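# Place the strawberry cake in the white basket

## Task

Get the strawberry cake inside the white basket, leaving the basket and every other item roughly where they started, and finish with neither arm, gripper nor wrist camera cable in contact with any of them.

## Robot and tools

Robot: two six-joint arms, left_arm and right_arm, each ending in a parallel two-finger gripper with a wrist camera. Calibrated bases in the scene frame: left_arm at (-0.026, +0.301, 0) m, right_arm at (+0.053, -0.333, 0) m, each turned only slightly about z. Scene frame: origin at table-top height halfway between the nominal bases, +x out over the table, +z up, left_arm on the +y side (arm names do not match image left/right). Reported end_effector_position (metres) and end_effector_quat_wxyz use this frame; the position is the point between the finger pads, roughly 1 cm behind the tips, and may be off by a few cm, more at long reach. Fingers point along the gripper's +z and open along its y.

Joint order in every row and every result list, per arm: waist, shoulder, elbow, wrist pitch, wrist yaw, wrist roll, then the gripper. Wrist yaw is sign-flipped on both arms relative to the URDF, in commands, results and refusals. Stated ranges (URDF signs, rad): waist -2.618..3.054, shoulder 0..3.142, elbow 0..3.142, wrist pitch -1.571..1.571, wrist yaw -1.571..1.571 (so -1.571..1.571 flipped, same span), wrist roll -2.094..2.094. Real ends may differ by up to 0.059 rad.

A row is one flat list of 14 numbers covering both arms, each in [-1, 1]: left_arm's six joint numbers and its opening, then right_arm's six and its opening. Joint numbers are offsets, not poses: they are added to the Joint targets printed in the last result (as they stand when the action or move begins), scaled so 1.0 = 2.224 rad for waist, shoulder, elbow and 8.485 rad for the three wrist joints. Sending the same offset twice moves twice. Send 0 to keep an arm's joints at their targets. The opening number is absolute: +1 fully open, -1 closed; resend the current value to leave a gripper alone, since 0 means half open.

execute_actions(actions, cameras): actions is a list of actions; each action is a list of 1 to 15 rows, one row per 1/30 s control step, the last row held to fill 15 steps (0.5 s). Offsets in every row of an action count from the targets at that action's start, not from the previous row. An action that would push a joint more than 0.059 rad beyond its range is refused for both arms; if the first action is bad the whole call is refused. An empty actions list just reports state and images. cameras selects images: omitted, null or ["all"] gives all; [] gives none; an unknown name voids the call.

move(target, speed, blend, opening_speed, blocking, cameras): target is one 14-number row or a list of up to 15 rows, all offsets measured from the same current Joint targets (not chained). Joints interpolate together, so grippers travel on curves, with no obstacle avoidance. speed: rad/s for the joint with the farthest to go, 0.01 to 12.57, default 0.5, one value or one per target. blend: corner rounding radius in rad for lists. opening_speed: rate of change of opening per second on the -1..+1 scale, at least 0.2; use a low value to close gently on soft items. blocking=false returns after about 0.5 s while the move continues. Result adds a move: line (done, off_target, moving, held, fault) and possibly limits=held. Paths last 0.5 to 10 s.

wait(seconds 0..10, cameras) lets time pass holding commands. stop(cameras) brakes a running move. zoom_image(camera, region=[x0,y0,x1,y1]) enlarges part of a camera's latest image, at most 504x504 px; cameras cam_head_left, cam_head_right, cam_left_wrist, cam_right_wrist, each 672x504. read_manual gives only licence texts. finished_scene(scene) ends the scene irreversibly.

Result lines: Joint positions and Joint velocities per arm (rad, rad/s, then finger gap in m, 0.094 open); Joint targets, the base for your next offsets; Tool commands; grip_measured (opening on the command scale, a bit wide when empty, a bit narrow when squeezing); grip_effort_nm (motor effort, negative closing, not a pad force); Joint torques (first three wrap at ±28 N m); "joint sent to its limit"; "joint command not followed" when the clearance check altered targets; "within noise" for still arms; MOTOR HOT and OVER-TEMPERATURE FAULT warnings; Time used.

Motion limits: each joint's target may lead its measured angle by at most 0.339 rad (big joints) or 2.2 rad (wrist), and targets putting the gripper over 200 mm from where it is get scaled back, so large moves take several actions. Tiny turns may not start.

Avoid: dropping the cake or releasing anything while it moves, fast or hard contact, driving past contact (presses harder), the two arms striking or gripping each other, knocking items or the basket off the table, and long stretched or stalled poses that overheat motors. To end a push, command targets back past the measured positions. Open well above grip_measured to release, then lift clear so nothing touches at the end.

Each tool is called after ">>>" as name(argument=value, ...) on one line, values as JSON.

## Session

>>> execute_actions(actions=[])

Scene clock: 0.00 s.
left_arm: end_effector_position=(+0.3624, +0.3385, +0.1097) grip_measured=+1.000 grip_effort_nm=n/a end_effector_quat_wxyz=(+0.602, -0.087, +0.789, +0.082) | right_arm: end_effector_position=(+0.4660, -0.3439, +0.1193) grip_measured=+1.000 grip_effort_nm=n/a end_effector_quat_wxyz=(+0.600, +0.032, +0.799, -0.027)
Joint positions: left_arm=[-0.053 1.534 0.331 0.929 0.258 -0.047 0.094] | right_arm=[0.002 1.547 0.43 0.833 -0.094 0.022 0.094]
Joint velocities: within noise
Joint torques (N m): no reading
Motor temperatures (°C): left_arm=[24 29 26 27 23 21 25] | right_arm=[24 31 28 37 24 22 22]
Heat: left arm: 29 °C; right arm: 37 °C.
Joint targets: left_arm=[-0.053 1.528 0.336 0.925 0.259 -0.048] | right_arm=[0.002 1.544 0.433 0.822 -0.095 0.022]
Tool commands: left_gripper/opening=+1.0 right_gripper/opening=+1.0

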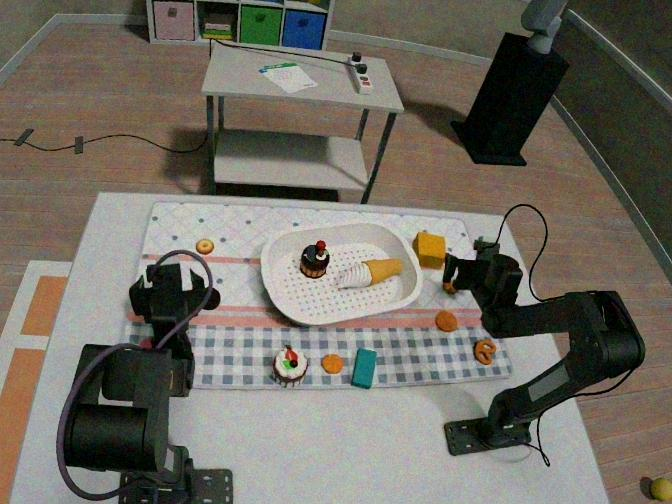

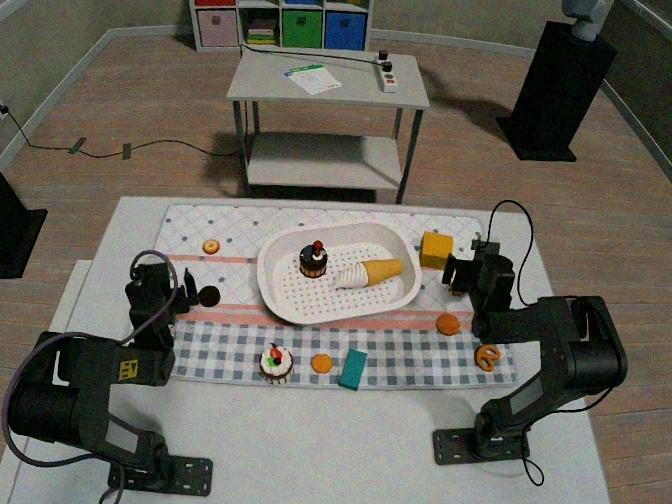

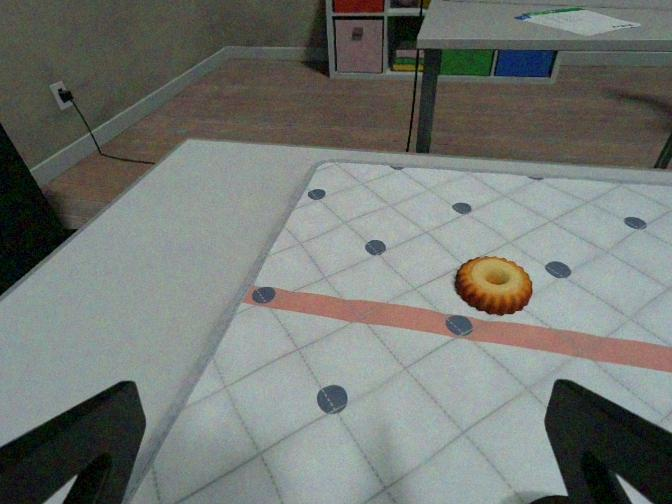

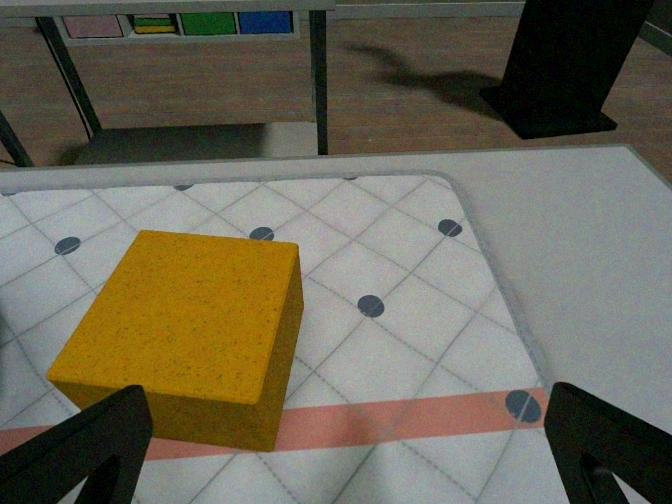

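>>> move(target=[-0.367,0.127,0.688,-0.2917,-0.0305,0.0057,1,0,0,0,0,0,0,1], speed=1.2)

Scene clock: 32.87 s.
left_arm: end_effector_position=(+0.2047, +0.0479, +0.1980) grip_measured=+1.000 grip_effort_nm=0.002 end_effector_quat_wxyz=(+0.040, +0.404, +0.914, -0.013) | right_arm: end_effector_position=(+0.4660, -0.3439, +0.1193) grip_measured=+1.000 grip_effort_nm=0.027 end_effector_quat_wxyz=(+0.600, +0.032, +0.799, -0.027)
Joint positions: left_arm=[-0.869 1.798 1.838 -1.527 0.01 -0.005 0.094] | right_arm=[0.002 1.547 0.43 0.833 -0.094 0.022 0.094]
Joint velocities: within noise
Joint torques (N m): left_arm=[-0.03 -6.67 7.91 0.29 -0.09 0.09] | right_arm=[0.03 -4.93 7.01 1.54 -0.04 0]
Motor temperatures (°C): left_arm=[24 29 27 34 23 21 24] | right_arm=[23 32 29 40 24 22 22]
Heat: left arm: 34 °C; right arm: 40 °C.
Joint targets: left_arm=[-0.869 1.811 1.867 -1.550 0.000 0.001] | right_arm=[0.002 1.544 0.433 0.822 -0.095 0.022]
move: done

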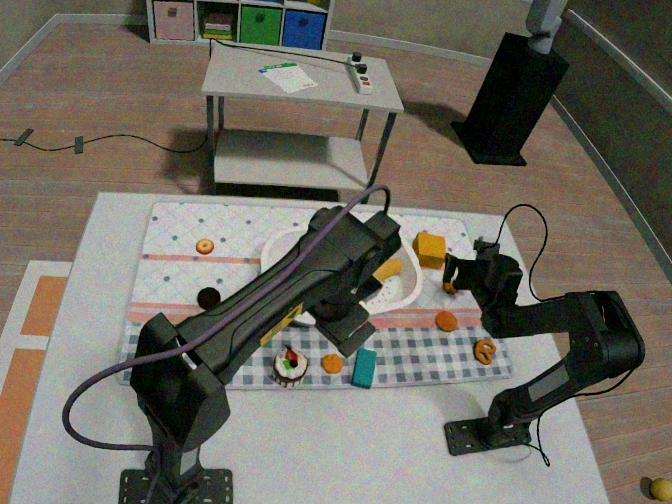

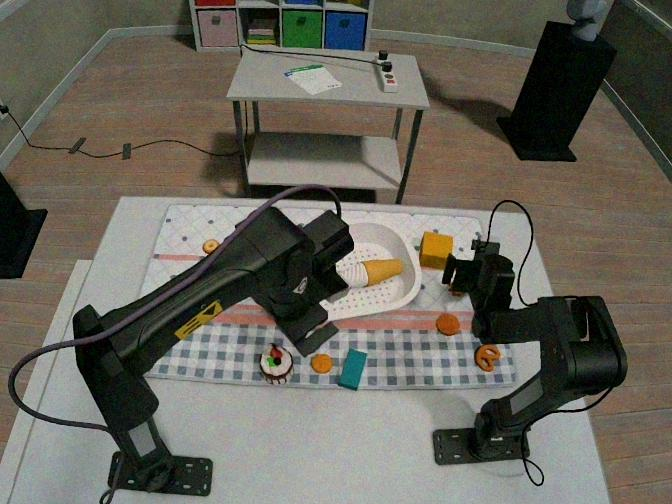

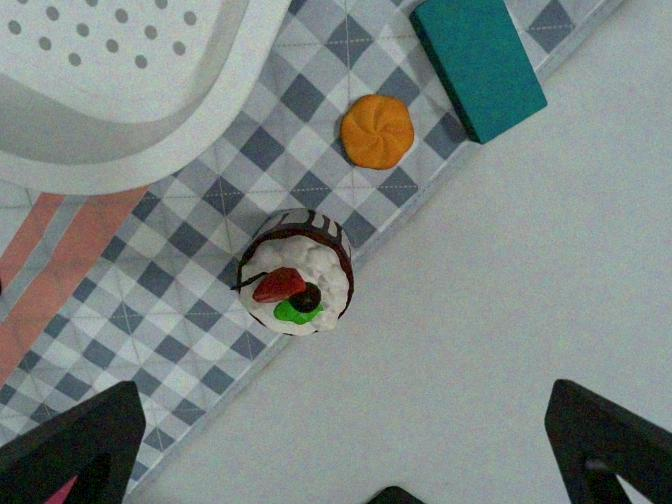

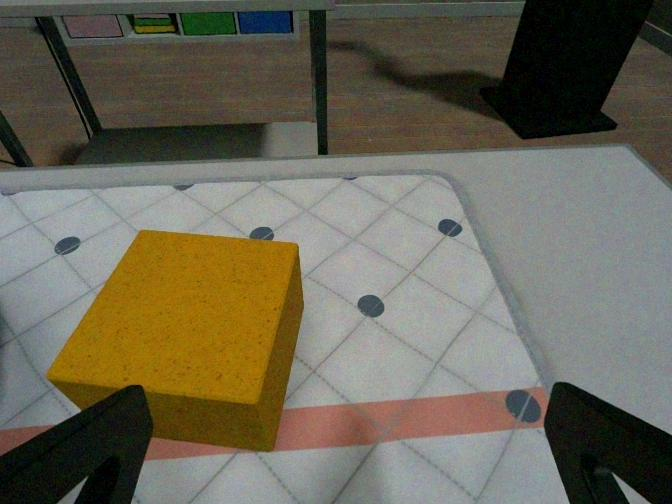

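>>> move(target=[0.0391,-0.0189,-0.1623,0.0277,0,0,1,0,0,0,0,0,0,1], speed=1.0)

Scene clock: 54.70 s.
left_arm: end_effector_position=(+0.2097, +0.0829, +0.1175) grip_measured=+1.000 grip_effort_nm=-0.002 end_effector_quat_wxyz=(-0.017, +0.365, +0.931, +0.011) | right_arm: end_effector_position=(+0.4660, -0.3439, +0.1193) grip_measured=+1.000 grip_effort_nm=0.027 end_effector_quat_wxyz=(+0.600, +0.032, +0.799, -0.027)
Joint positions: left_arm=[-0.784 1.797 1.517 -1.33 0.008 -0.005 0.094] | right_arm=[0.002 1.547 0.43 0.833 -0.094 0.022 0.094]
Joint velocities: within noise
Joint torques (N m): left_arm=[0.06 -10.24 4.78 0.41 -0.06 0.09] | right_arm=[0.03 -4.94 7.01 1.54 -0.05 -0.01]
Motor temperatures (°C): left_arm=[24 29 30 29 23 21 24] | right_arm=[23 32 29 41 24 22 22]
Heat: left arm: 30 °C; right arm: 41 °C.
Joint targets: left_arm=[-0.783 1.769 1.506 -1.315 0.000 0.001] | right_arm=[0.002 1.544 0.433 0.822 -0.095 0.022]
move: done

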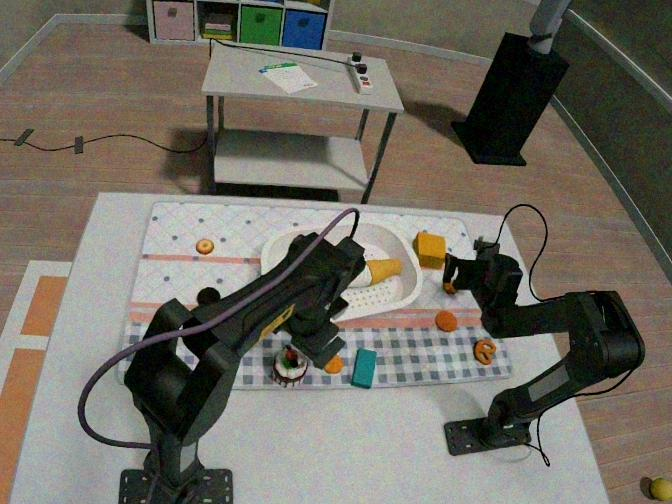

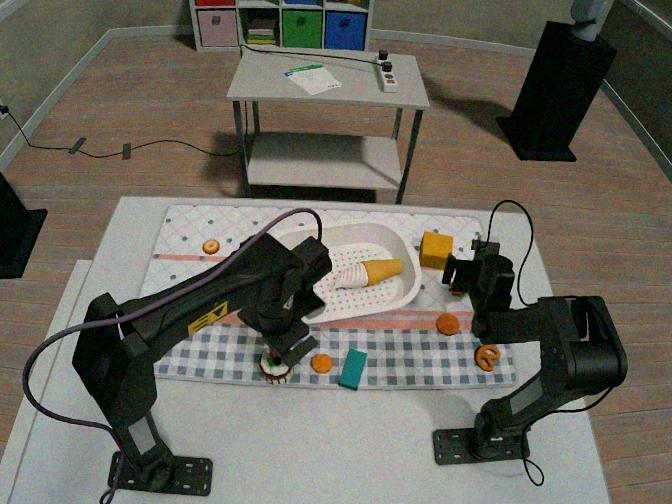

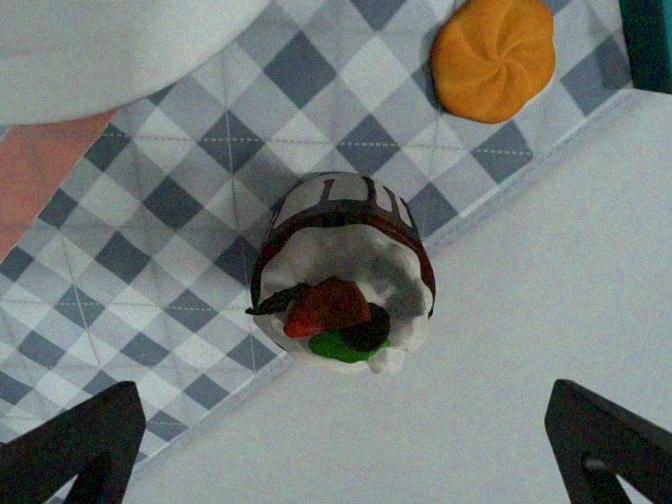

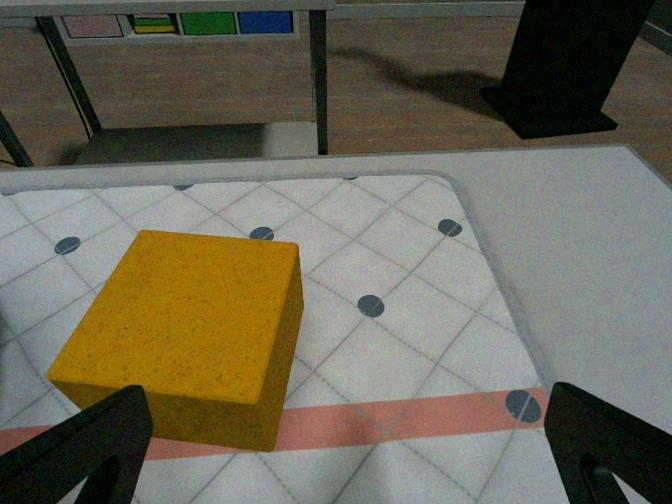

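>>> move(target=[0,0.0072,-0.1443,0.0436,0,0,1,0,0,0,0,0,0,1], speed=0.5)

>>> move(target=[0,0,0,0,0,0,0.3,0,0,0,0,0,0,1], opening_speed=1.0)

Scene clock: 68.13 s.
left_arm: end_effector_position=(+0.2069, +0.0855, +0.0398) grip_measured=+1.000 grip_effort_nm=0.002 end_effector_quat_wxyz=(+0.007, +0.365, +0.931, +0.001) | right_arm: end_effector_position=(+0.4660, -0.3439, +0.1193) grip_measured=+1.000 grip_effort_nm=0.027 end_effector_quat_wxyz=(+0.600, +0.032, +0.799, -0.027)
Joint positions: left_arm=[-0.784 1.793 1.197 -0.962 0.008 -0.005 0.094] | right_arm=[0.002 1.547 0.43 0.833 -0.094 0.022 0.094]
Joint velocities: within noise
Joint torques (N m): left_arm=[0.1 -8.16 4.51 0.52 -0.07 0.08] | right_arm=[0.03 -4.96 7.01 1.54 -0.05 -0.01]
Motor temperatures (°C): left_arm=[24 30 29 28 23 21 24] | right_arm=[23 32 29 41 24 22 22]
Heat: left arm: 30 °C; right arm: 41 °C.
Joint targets: left_arm=[-0.783 1.785 1.185 -0.945 0.000 0.001] | right_arm=[0.002 1.544 0.433 0.822 -0.095 0.022]
move: done

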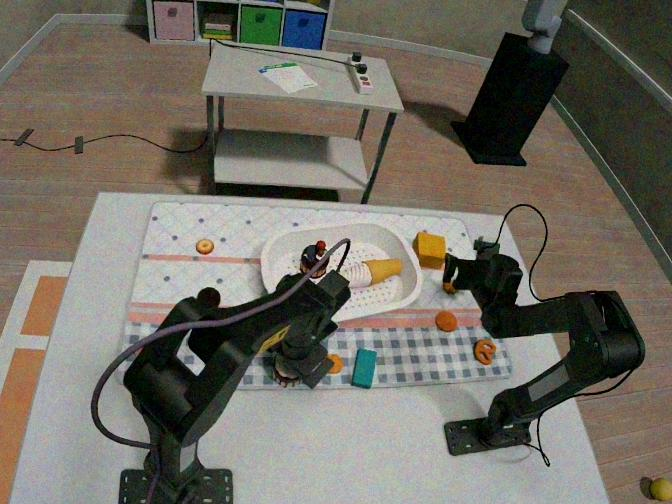

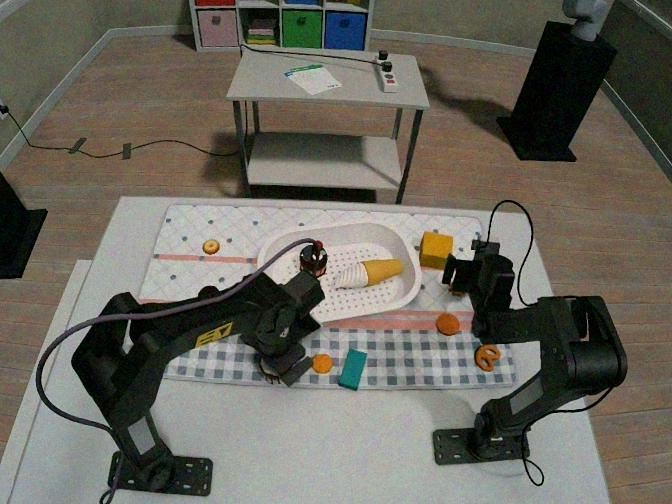

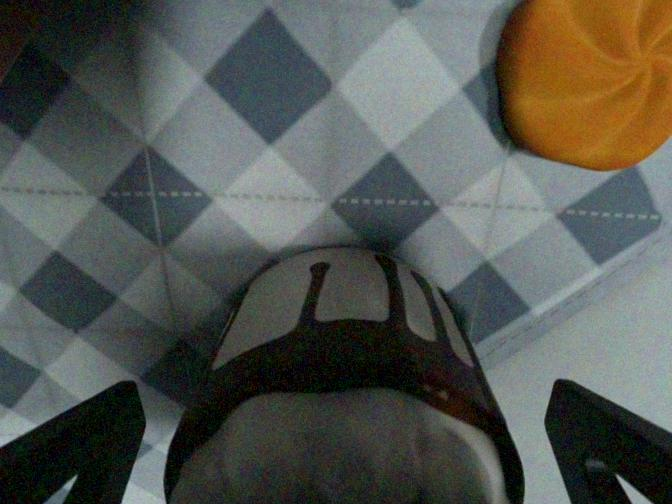

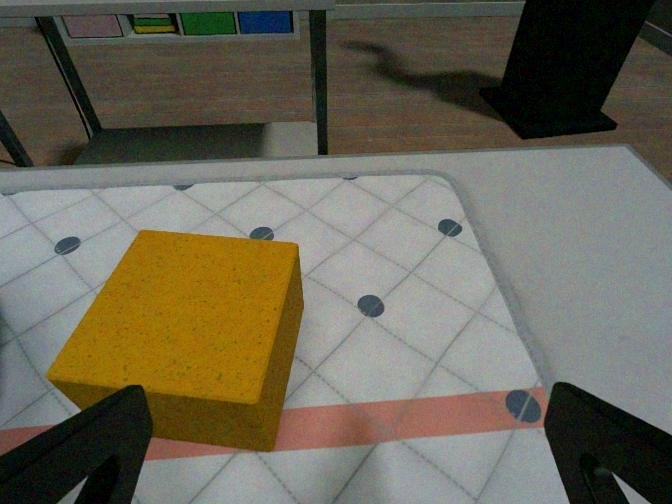

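Scene clock: 69.03 s.
left_arm: end_effector_position=(+0.2070, +0.0854, +0.0398) grip_measured=+0.399 grip_effort_nm=-1.023 end_effector_quat_wxyz=(+0.007, +0.365, +0.931, +0.001) | right_arm: end_effector_position=(+0.4660, -0.3439, +0.1193) grip_measured=+1.000 grip_effort_nm=0.027 end_effector_quat_wxyz=(+0.600, +0.032, +0.799, -0.027)
Joint positions: left_arm=[-0.784 1.793 1.197 -0.962 0.008 -0.005 0.066] | right_arm=[0.002 1.547 0.43 0.833 -0.094 0.022 0.094]
Joint velocities: within noise
Joint torques (N m): left_arm=[0.1 -8.16 4.53 0.55 -0.07 0.08] | right_arm=[0.03 -4.94 7.02 1.54 -0.05 -0.01]
Motor temperatures (°C): left_arm=[24 30 28 28 23 21 24] | right_arm=[23 32 29 41 24 22 22]
Heat: left arm: 30 °C; right arm: 41 °C.
Joint targets: left_arm=[-0.783 1.785 1.185 -0.945 0.000 0.001] | right_arm=[0.002 1.544 0.433 0.822 -0.095 0.022]
move: done

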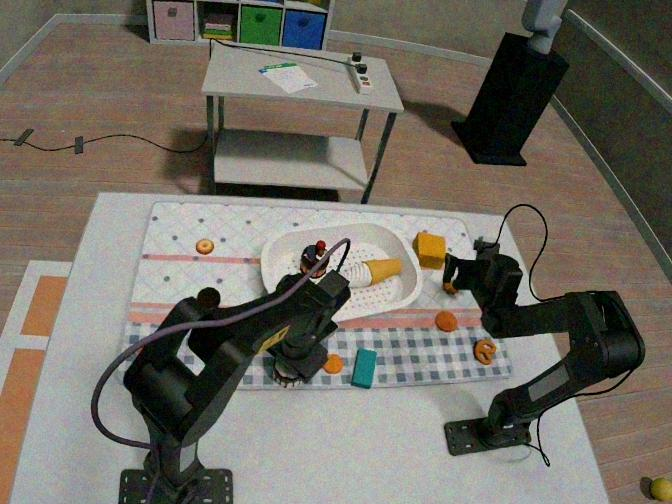

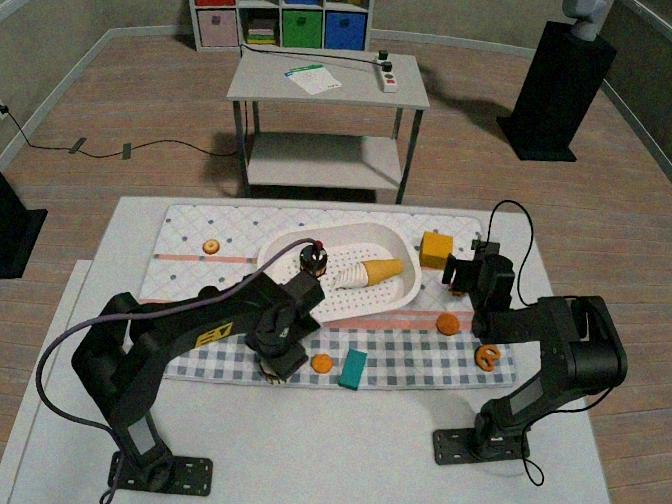

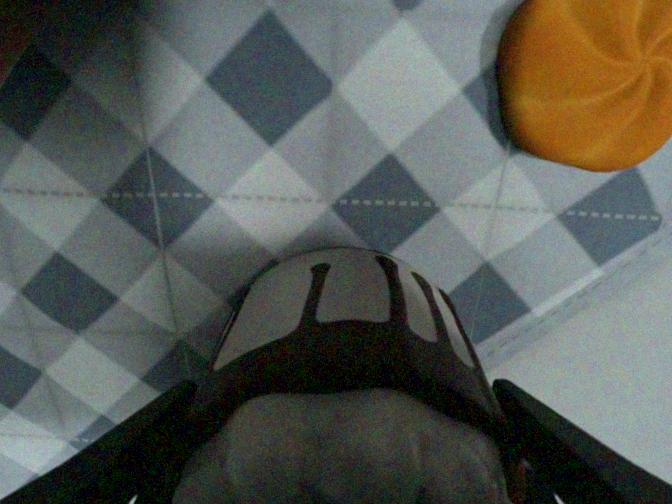

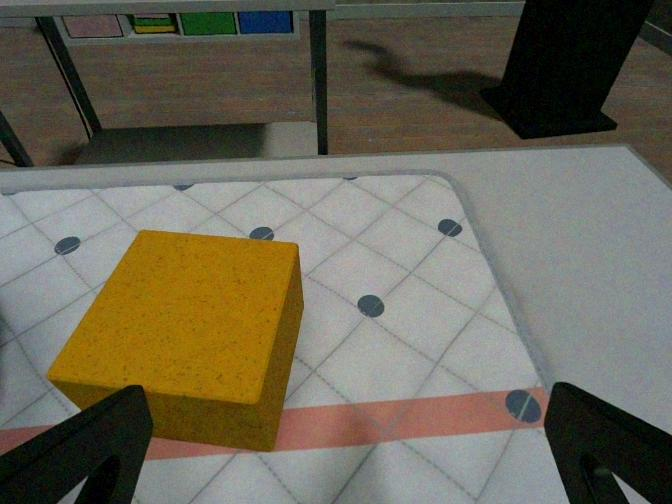

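>>> move(target=[0,-0.0301,0.1349,-0.0437,0,0,0.3,0,0,0,0,0,0,1], speed=0.7)

Scene clock: 87.17 s.
left_arm: end_effector_position=(+0.2054, +0.0868, +0.1211) grip_measured=+0.399 grip_effort_nm=-1.023 end_effector_quat_wxyz=(+0.001, +0.365, +0.931, +0.004) | right_arm: end_effector_position=(+0.4660, -0.3439, +0.1193) grip_measured=+1.000 grip_effort_nm=0.027 end_effector_quat_wxyz=(+0.600, +0.032, +0.799, -0.027)
Joint positions: left_arm=[-0.784 1.737 1.46 -1.294 0.008 -0.005 0.066] | right_arm=[0.002 1.547 0.43 0.833 -0.094 0.022 0.094]
Joint velocities: within noise
Joint torques (N m): left_arm=[0.1 -8.85 7.8 0.12 -0.07 0.09] | right_arm=[0.03 -4.94 7.01 1.54 -0.05 -0.01]
Motor temperatures (°C): left_arm=[24 31 28 27 23 20 25] | right_arm=[23 32 29 41 24 22 21]
Heat: left arm: 31 °C; right arm: 41 °C.
Joint targets: left_arm=[-0.783 1.718 1.485 -1.315 0.000 0.001] | right_arm=[0.002 1.544 0.433 0.822 -0.095 0.022]
move: done

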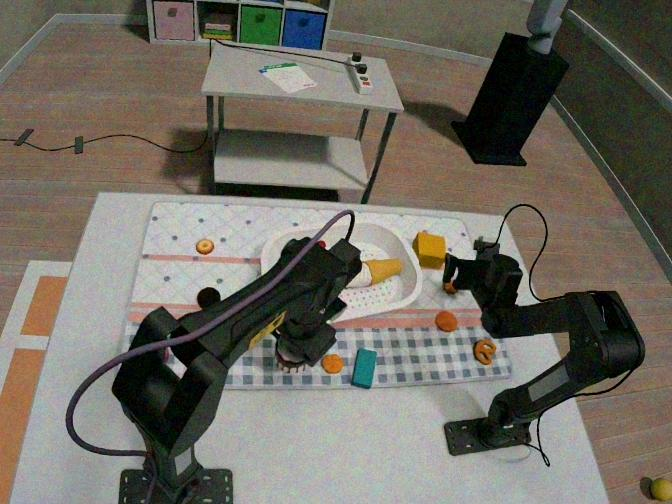

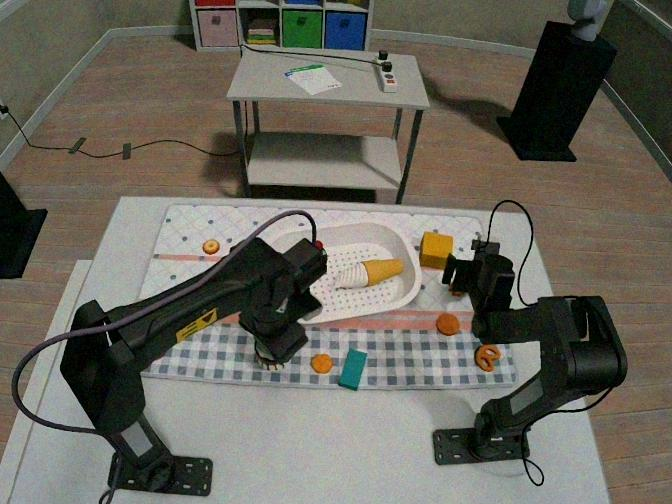

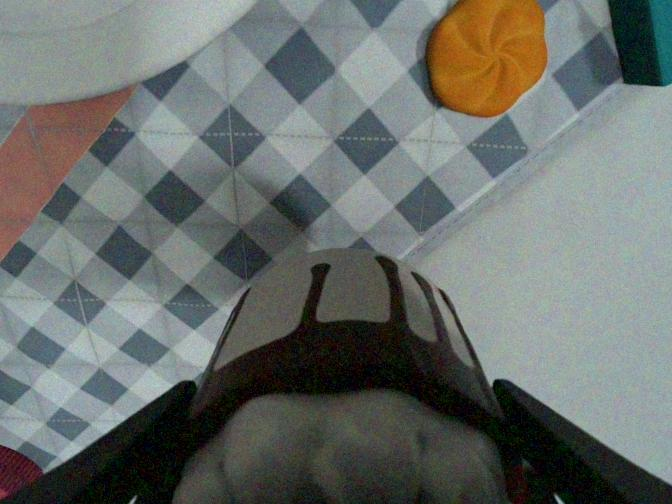

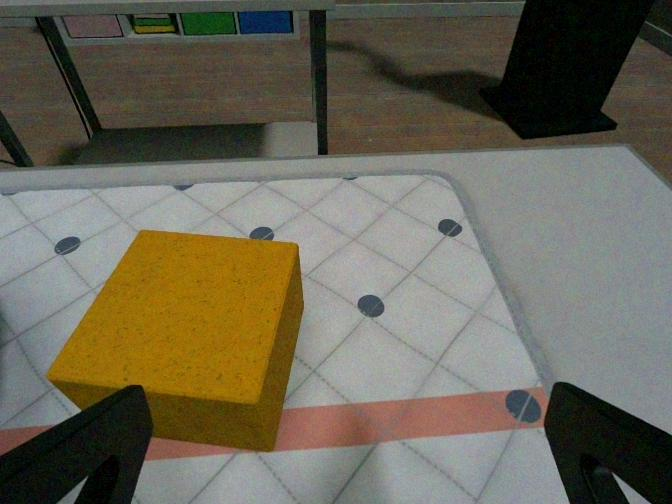

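>>> zoom_image(camera="cam_head_right", region=[240, 200, 440, 350])

>>> zoom_image(camera="cam_head_left", region=[240, 200, 440, 350])

Scaled by 2.520 from the camera's 672x504 image, which has a finer 960x720 frame.

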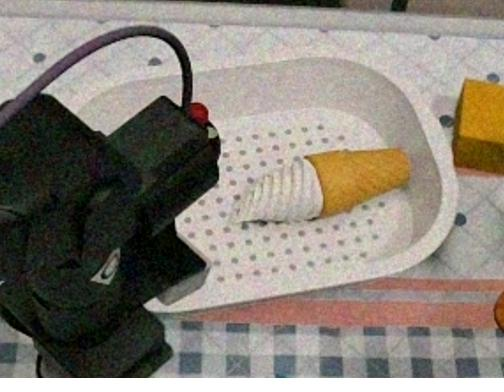

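Scaled by 2.520 from the camera's 672x504 image, which has a finer 960x720 frame.

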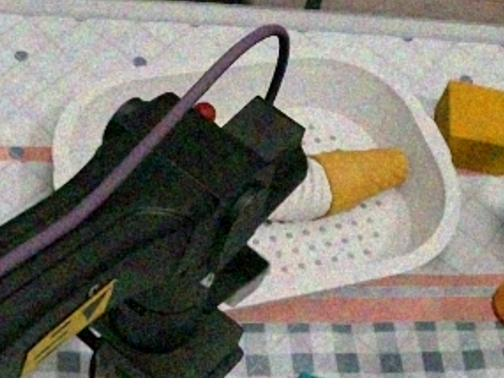

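>>> move(target=[0.0396,0.2239,0.3404,-0.016,0,-0.0785,0.3,0,0,0,0,0,0,1], speed=0.7)

Scene clock: 114.07 s.
left_arm: end_effector_position=(+0.3335, +0.0202, +0.1472) grip_measured=+0.399 grip_effort_nm=-1.028 end_effector_quat_wxyz=(+0.060, +0.005, +0.997, -0.041) | right_arm: end_effector_position=(+0.4660, -0.3439, +0.1193) grip_measured=+1.000 grip_effort_nm=0.027 end_effector_quat_wxyz=(+0.600, +0.032, +0.799, -0.027)
Joint positions: left_arm=[-0.698 2.203 2.208 -1.431 0.008 -0.657 0.066] | right_arm=[0.002 1.547 0.43 0.833 -0.094 0.022 0.094]
Joint velocities: within noise
Joint torques (N m): left_arm=[0.31 -10.29 8.58 0.41 -0.06 -0.07] | right_arm=[0.03 -4.96 7.01 1.54 -0.05 0]
Motor temperatures (°C): left_arm=[24 31 28 26 23 20 26] | right_arm=[23 31 28 41 24 21 21]
Heat: left arm: 31 °C; right arm: 41 °C.
Joint targets: left_arm=[-0.695 2.216 2.242 -1.451 0.000 -0.665] | right_arm=[0.002 1.544 0.433 0.822 -0.095 0.022]
move: done

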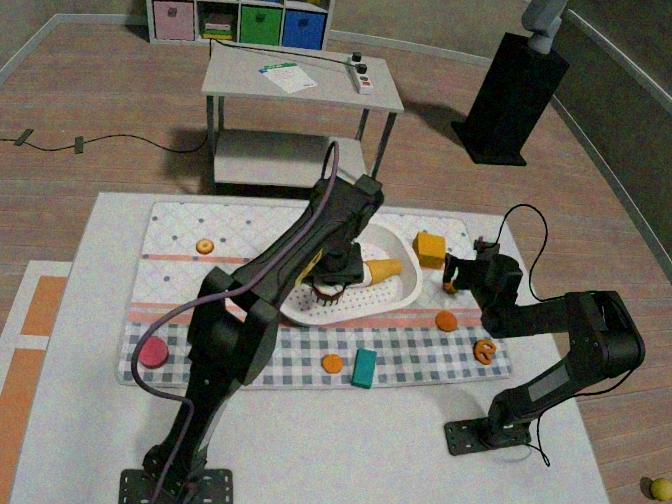

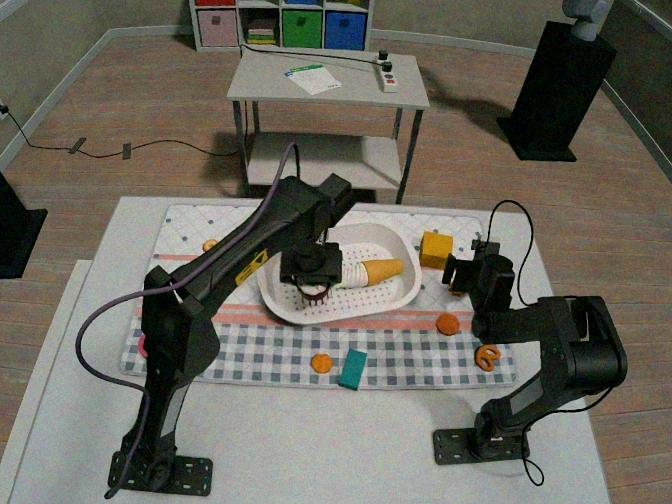

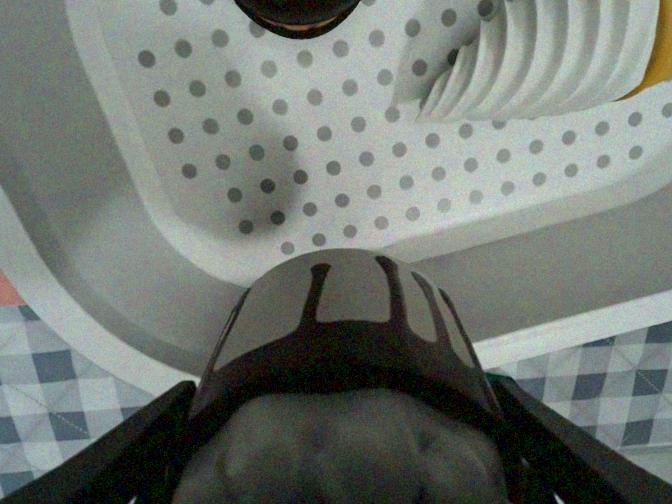

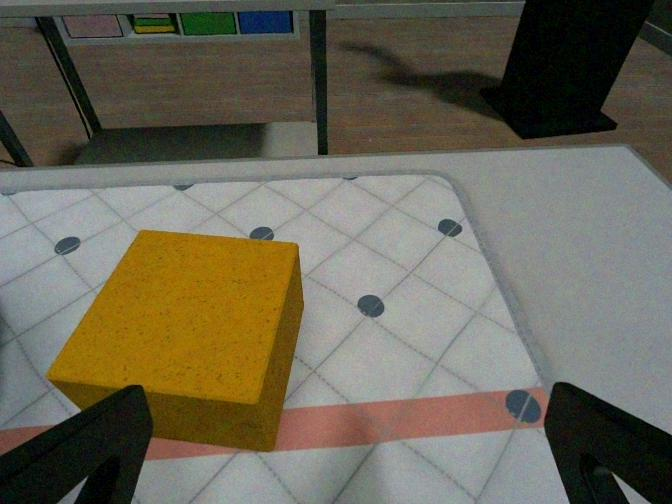

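>>> move(target=[[0.0297,0.0198,-0.0031,0.0154,0,0.0077,0.3,0,0,0,0,0,0,1],[0.0297,0.1156,0.031,0.0104,0,0.0077,0.3,0,0,0,0,0,0,1]], speed=0.4)

Scene clock: 132.17 s.
left_arm: end_effector_position=(+0.3782, +0.0307, +0.0532) grip_measured=+0.399 grip_effort_nm=-1.028 end_effector_quat_wxyz=(+0.019, -0.007, +1.000, -0.009) | right_arm: end_effector_position=(+0.4660, -0.3439, +0.1193) grip_measured=+1.000 grip_effort_nm=0.027 end_effector_quat_wxyz=(+0.600, +0.032, +0.799, -0.027)
Joint positions: left_arm=[-0.624 2.457 2.28 -1.352 0.006 -0.606 0.066] | right_arm=[0.002 1.547 0.43 0.833 -0.094 0.022 0.094]
Joint velocities: within noise
Joint torques (N m): left_arm=[-0.49 -11.89 8.31 0.29 -0.05 0.09] | right_arm=[0.02 -4.94 7.01 1.54 -0.05 -0.01]
Motor temperatures (°C): left_arm=[24 32 30 26 23 20 26] | right_arm=[23 31 28 42 24 21 21]
Heat: left arm: 32 °C; right arm: 42 °C.
Joint targets: left_arm=[-0.628 2.473 2.311 -1.363 0.000 -0.600] | right_arm=[0.002 1.544 0.433 0.822 -0.095 0.022]
move: done

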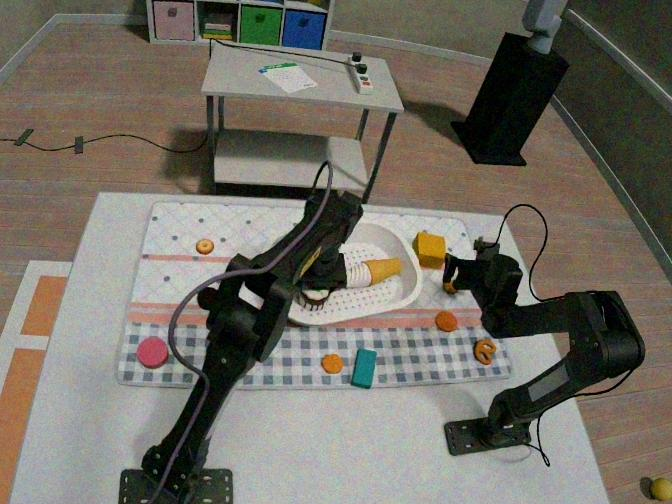

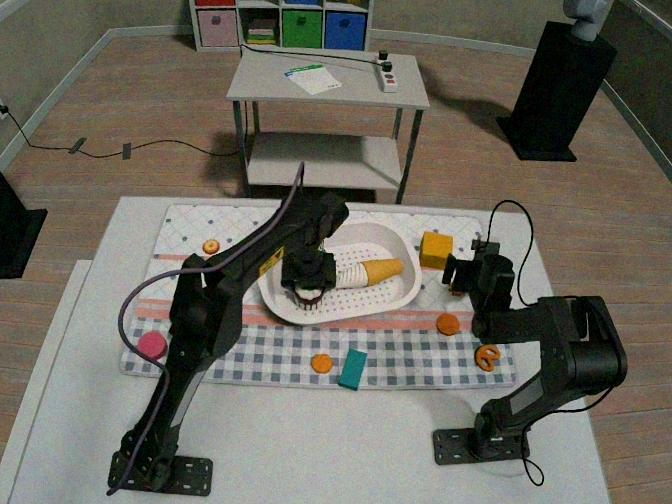

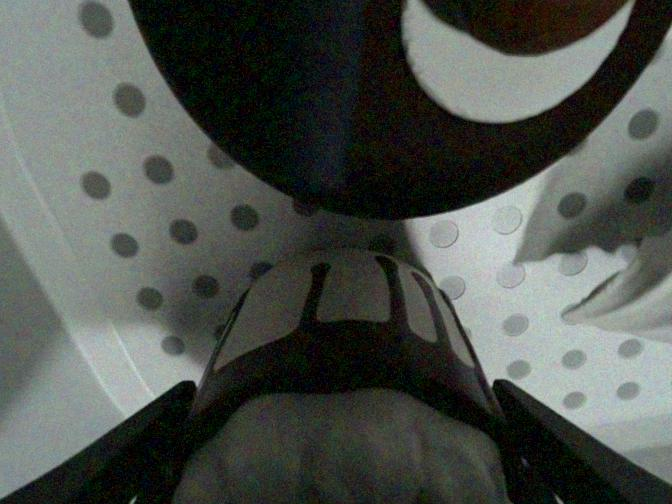

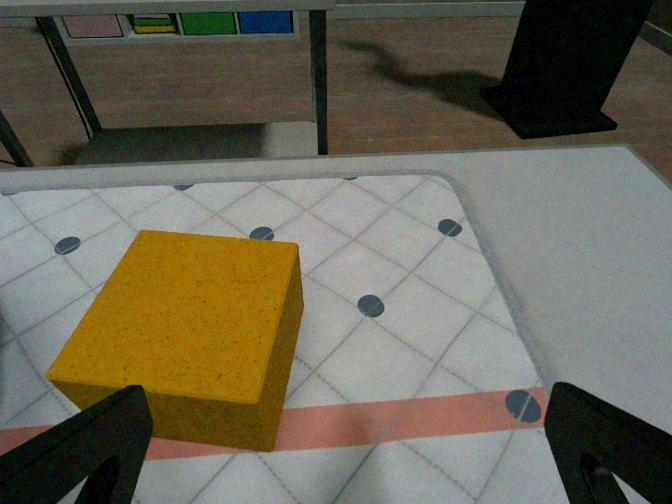

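>>> move(target=[0,0.009,0,0.0015,0,0,0.3,0,0,0,0,0,0,1], speed=0.1, cameras=["cam_left_wrist"])

Scene clock: 139.03 s.
left_arm: end_effector_position=(+0.3782, +0.0307, +0.0517) grip_measured=+0.399 grip_effort_nm=-1.018 end_effector_quat_wxyz=(+0.018, -0.007, +1.000, -0.009) | right_arm: end_effector_position=(+0.4660, -0.3439, +0.1193) grip_measured=+1.000 grip_effort_nm=0.027 end_effector_quat_wxyz=(+0.600, +0.032, +0.799, -0.027)
Joint positions: left_arm=[-0.624 2.461 2.281 -1.352 0.006 -0.606 0.066] | right_arm=[0.002 1.547 0.43 0.833 -0.094 0.022 0.094]
Joint velocities: within noise
Joint torques (N m): left_arm=[-0.46 -10.59 8.27 0.42 -0.05 0.09] | right_arm=[0.02 -4.93 7.01 1.54 -0.05 -0.01]
Motor temperatures (°C): left_arm=[23 34 31 25 23 20 26] | right_arm=[23 31 28 42 23 21 21]
Heat: left arm: 34 °C; right arm: 42 °C.
Joint targets: left_arm=[-0.628 2.493 2.311 -1.350 0.000 -0.600] | right_arm=[0.002 1.544 0.433 0.822 -0.095 0.022]
move: done
Images, in order (width x height): cam_left_wrist 672x504.

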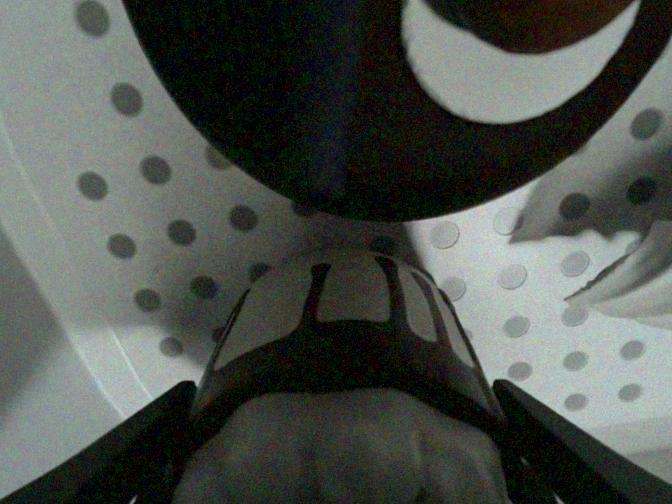

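>>> move(target=[0,0.008,0,0,0,0,0.3,0,0,0,0,0,0,1], speed=0.1, cameras=["cam_left_wrist"])

Scene clock: 142.07 s.
left_arm: end_effector_position=(+0.3784, +0.0305, +0.0511) grip_measured=+0.399 grip_effort_nm=-1.023 end_effector_quat_wxyz=(+0.016, -0.007, +1.000, -0.008) | right_arm: end_effector_position=(+0.4660, -0.3439, +0.1193) grip_measured=+1.000 grip_effort_nm=0.022 end_effector_quat_wxyz=(+0.600, +0.032, +0.799, -0.027)
Joint positions: left_arm=[-0.624 2.468 2.292 -1.359 0.006 -0.606 0.066] | right_arm=[0.002 1.547 0.43 0.833 -0.094 0.022 0.094]
Joint velocities: within noise
Joint torques (N m): left_arm=[-0.44 -9.83 7.31 0.5 -0.05 0.09] | right_arm=[0.03 -4.94 6.99 1.54 -0.05 -0.01]
Motor temperatures (°C): left_arm=[23 34 31 25 23 20 26] | right_arm=[23 31 28 42 23 21 21]
Heat: left arm: 34 °C; right arm: 42 °C.
Joint targets: left_arm=[-0.628 2.511 2.311 -1.350 0.000 -0.600] | right_arm=[0.002 1.544 0.433 0.822 -0.095 0.022]
move: off_target (left_arm); left_arm: the shoulder is farthest, 0.043 rad from its target
Images, in order (width x height): cam_left_wrist 672x504.

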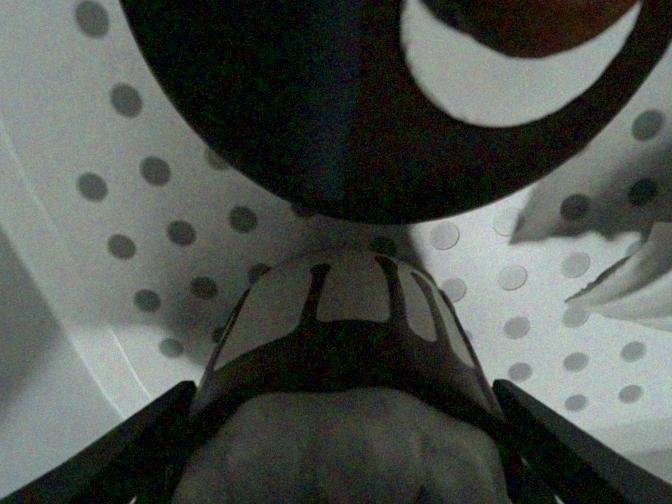

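>>> move(target=[0,-0.015,0,0,0,0,0.3,0,0,0,0,0,0,1], speed=0.2, cameras=[])

>>> move(target=[0,0,0,0,0,0,0.75,0,0,0,0,0,0,1], opening_speed=0.8, cameras=["cam_left_wrist"])

>>> move(target=[0,-0.098,-0.0342,0.0035,0,0,0.75,0,0,0,0,0,0,1], speed=0.4)

Scene clock: 149.50 s.
left_arm: end_effector_position=(+0.3785, +0.0305, +0.0511) grip_measured=+0.399 grip_effort_nm=-1.023 end_effector_quat_wxyz=(+0.016, -0.007, +1.000, -0.008) | right_arm: end_effector_position=(+0.4660, -0.3439, +0.1193) grip_measured=+1.000 grip_effort_nm=0.027 end_effector_quat_wxyz=(+0.600, +0.032, +0.799, -0.027)
Joint positions: left_arm=[-0.624 2.468 2.292 -1.359 0.006 -0.606 0.066] | right_arm=[0.002 1.547 0.43 0.833 -0.094 0.022 0.094]
Joint velocities: within noise
Joint torques (N m): left_arm=[-0.47 -12.45 7.27 0.5 -0.05 0.09] | right_arm=[0.03 -4.97 7.01 1.54 -0.05 0]
Motor temperatures (°C): left_arm=[23 35 31 25 23 20 26] | right_arm=[23 31 28 42 23 21 21]
Heat: left arm: 35 °C; right arm: 42 °C.
Joint targets: left_arm=[-0.628 2.478 2.311 -1.350 0.000 -0.600] | right_arm=[0.002 1.544 0.433 0.822 -0.095 0.022]
move: done
No camera images: "cameras" was empty.

Scene clock: 150.27 s.
left_arm: end_effector_position=(+0.3786, +0.0304, +0.0511) grip_measured=+0.748 grip_effort_nm=0.120 end_effector_quat_wxyz=(+0.017, -0.006, +1.000, -0.008) | right_arm: end_effector_position=(+0.4660, -0.3439, +0.1193) grip_measured=+1.000 grip_effort_nm=0.022 end_effector_quat_wxyz=(+0.600, +0.032, +0.799, -0.027)
Joint positions: left_arm=[-0.624 2.468 2.292 -1.358 0.006 -0.605 0.082] | right_arm=[0.002 1.547 0.43 0.833 -0.094 0.022 0.094]
Joint velocities: within noise
Joint torques (N m): left_arm=[-0.47 -12.45 7.28 0.5 -0.05 0.09] | right_arm=[0.05 -4.96 7.01 1.54 -0.05 -0.01]
Motor temperatures (°C): left_arm=[23 35 31 25 23 20 26] | right_arm=[23 31 28 42 23 21 21]
Heat: left arm: 35 °C; right arm: 42 °C.
Joint targets: left_arm=[-0.628 2.478 2.311 -1.350 0.000 -0.600] | right_arm=[0.002 1.544 0.433 0.822 -0.095 0.022]
move: done
Images, in order (width x height): cam_left_wrist 672x504.

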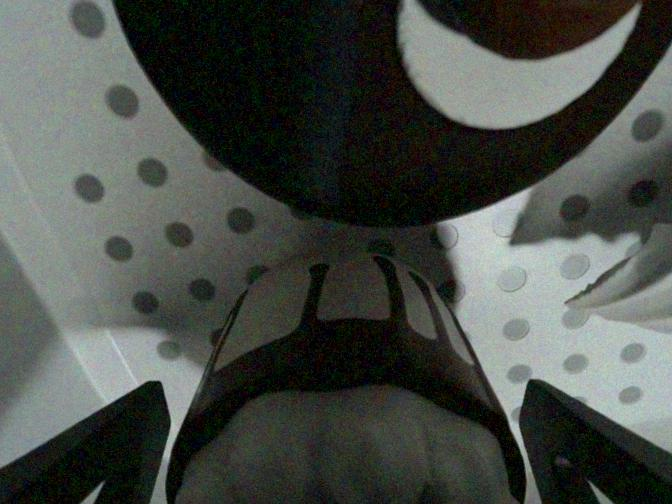

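Scene clock: 151.37 s.
left_arm: end_effector_position=(+0.3810, +0.0288, +0.1302) grip_measured=+0.748 grip_effort_nm=0.115 end_effector_quat_wxyz=(+0.089, -0.007, +0.994, -0.057) | right_arm: end_effector_position=(+0.4660, -0.3439, +0.1193) grip_measured=+1.000 grip_effort_nm=0.027 end_effector_quat_wxyz=(+0.600, +0.032, +0.799, -0.027)
Joint positions: left_arm=[-0.624 2.277 2.25 -1.332 0.006 -0.605 0.082] | right_arm=[0.002 1.547 0.43 0.833 -0.094 0.022 0.094]
Joint velocities: within noise
Joint torques (N m): left_arm=[-0.46 -13.52 4.75 0.89 -0.04 0.08] | right_arm=[0.05 -4.96 7.01 1.54 -0.05 0]
Motor temperatures (°C): left_arm=[23 35 30 25 23 20 26] | right_arm=[23 31 28 42 23 21 21]
Heat: left arm: 35 °C; right arm: 42 °C.
Joint targets: left_arm=[-0.628 2.260 2.235 -1.321 0.000 -0.600] | right_arm=[0.002 1.544 0.433 0.822 -0.095 0.022]
move: done

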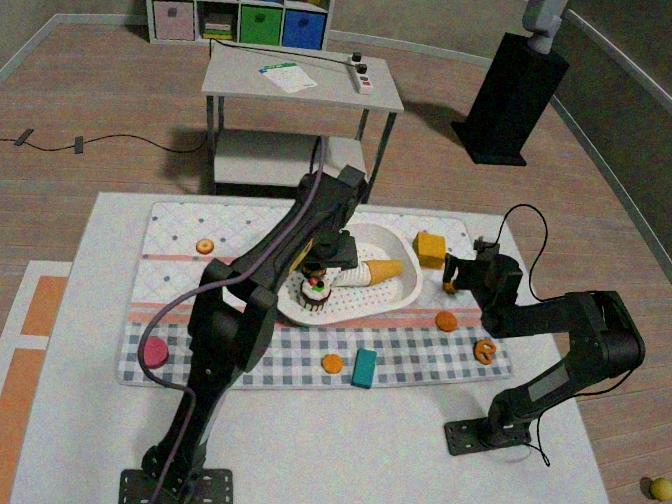

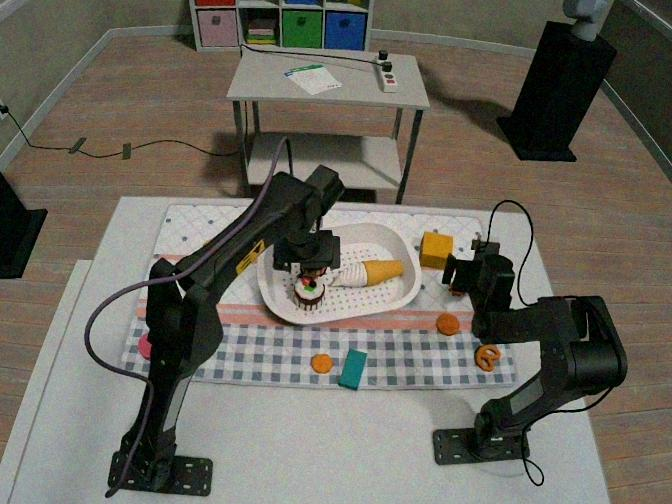

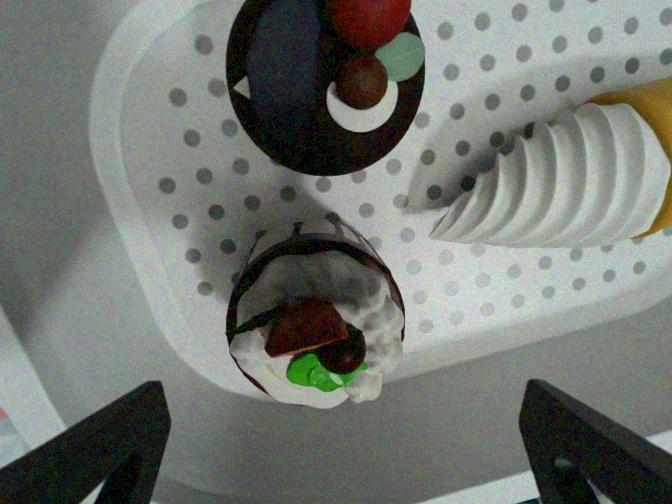

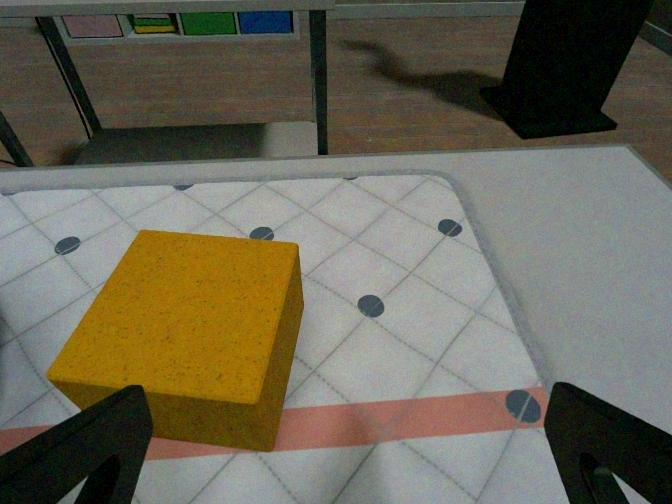

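>>> finished_scene(scene=1)

The scene is finished: the task was done.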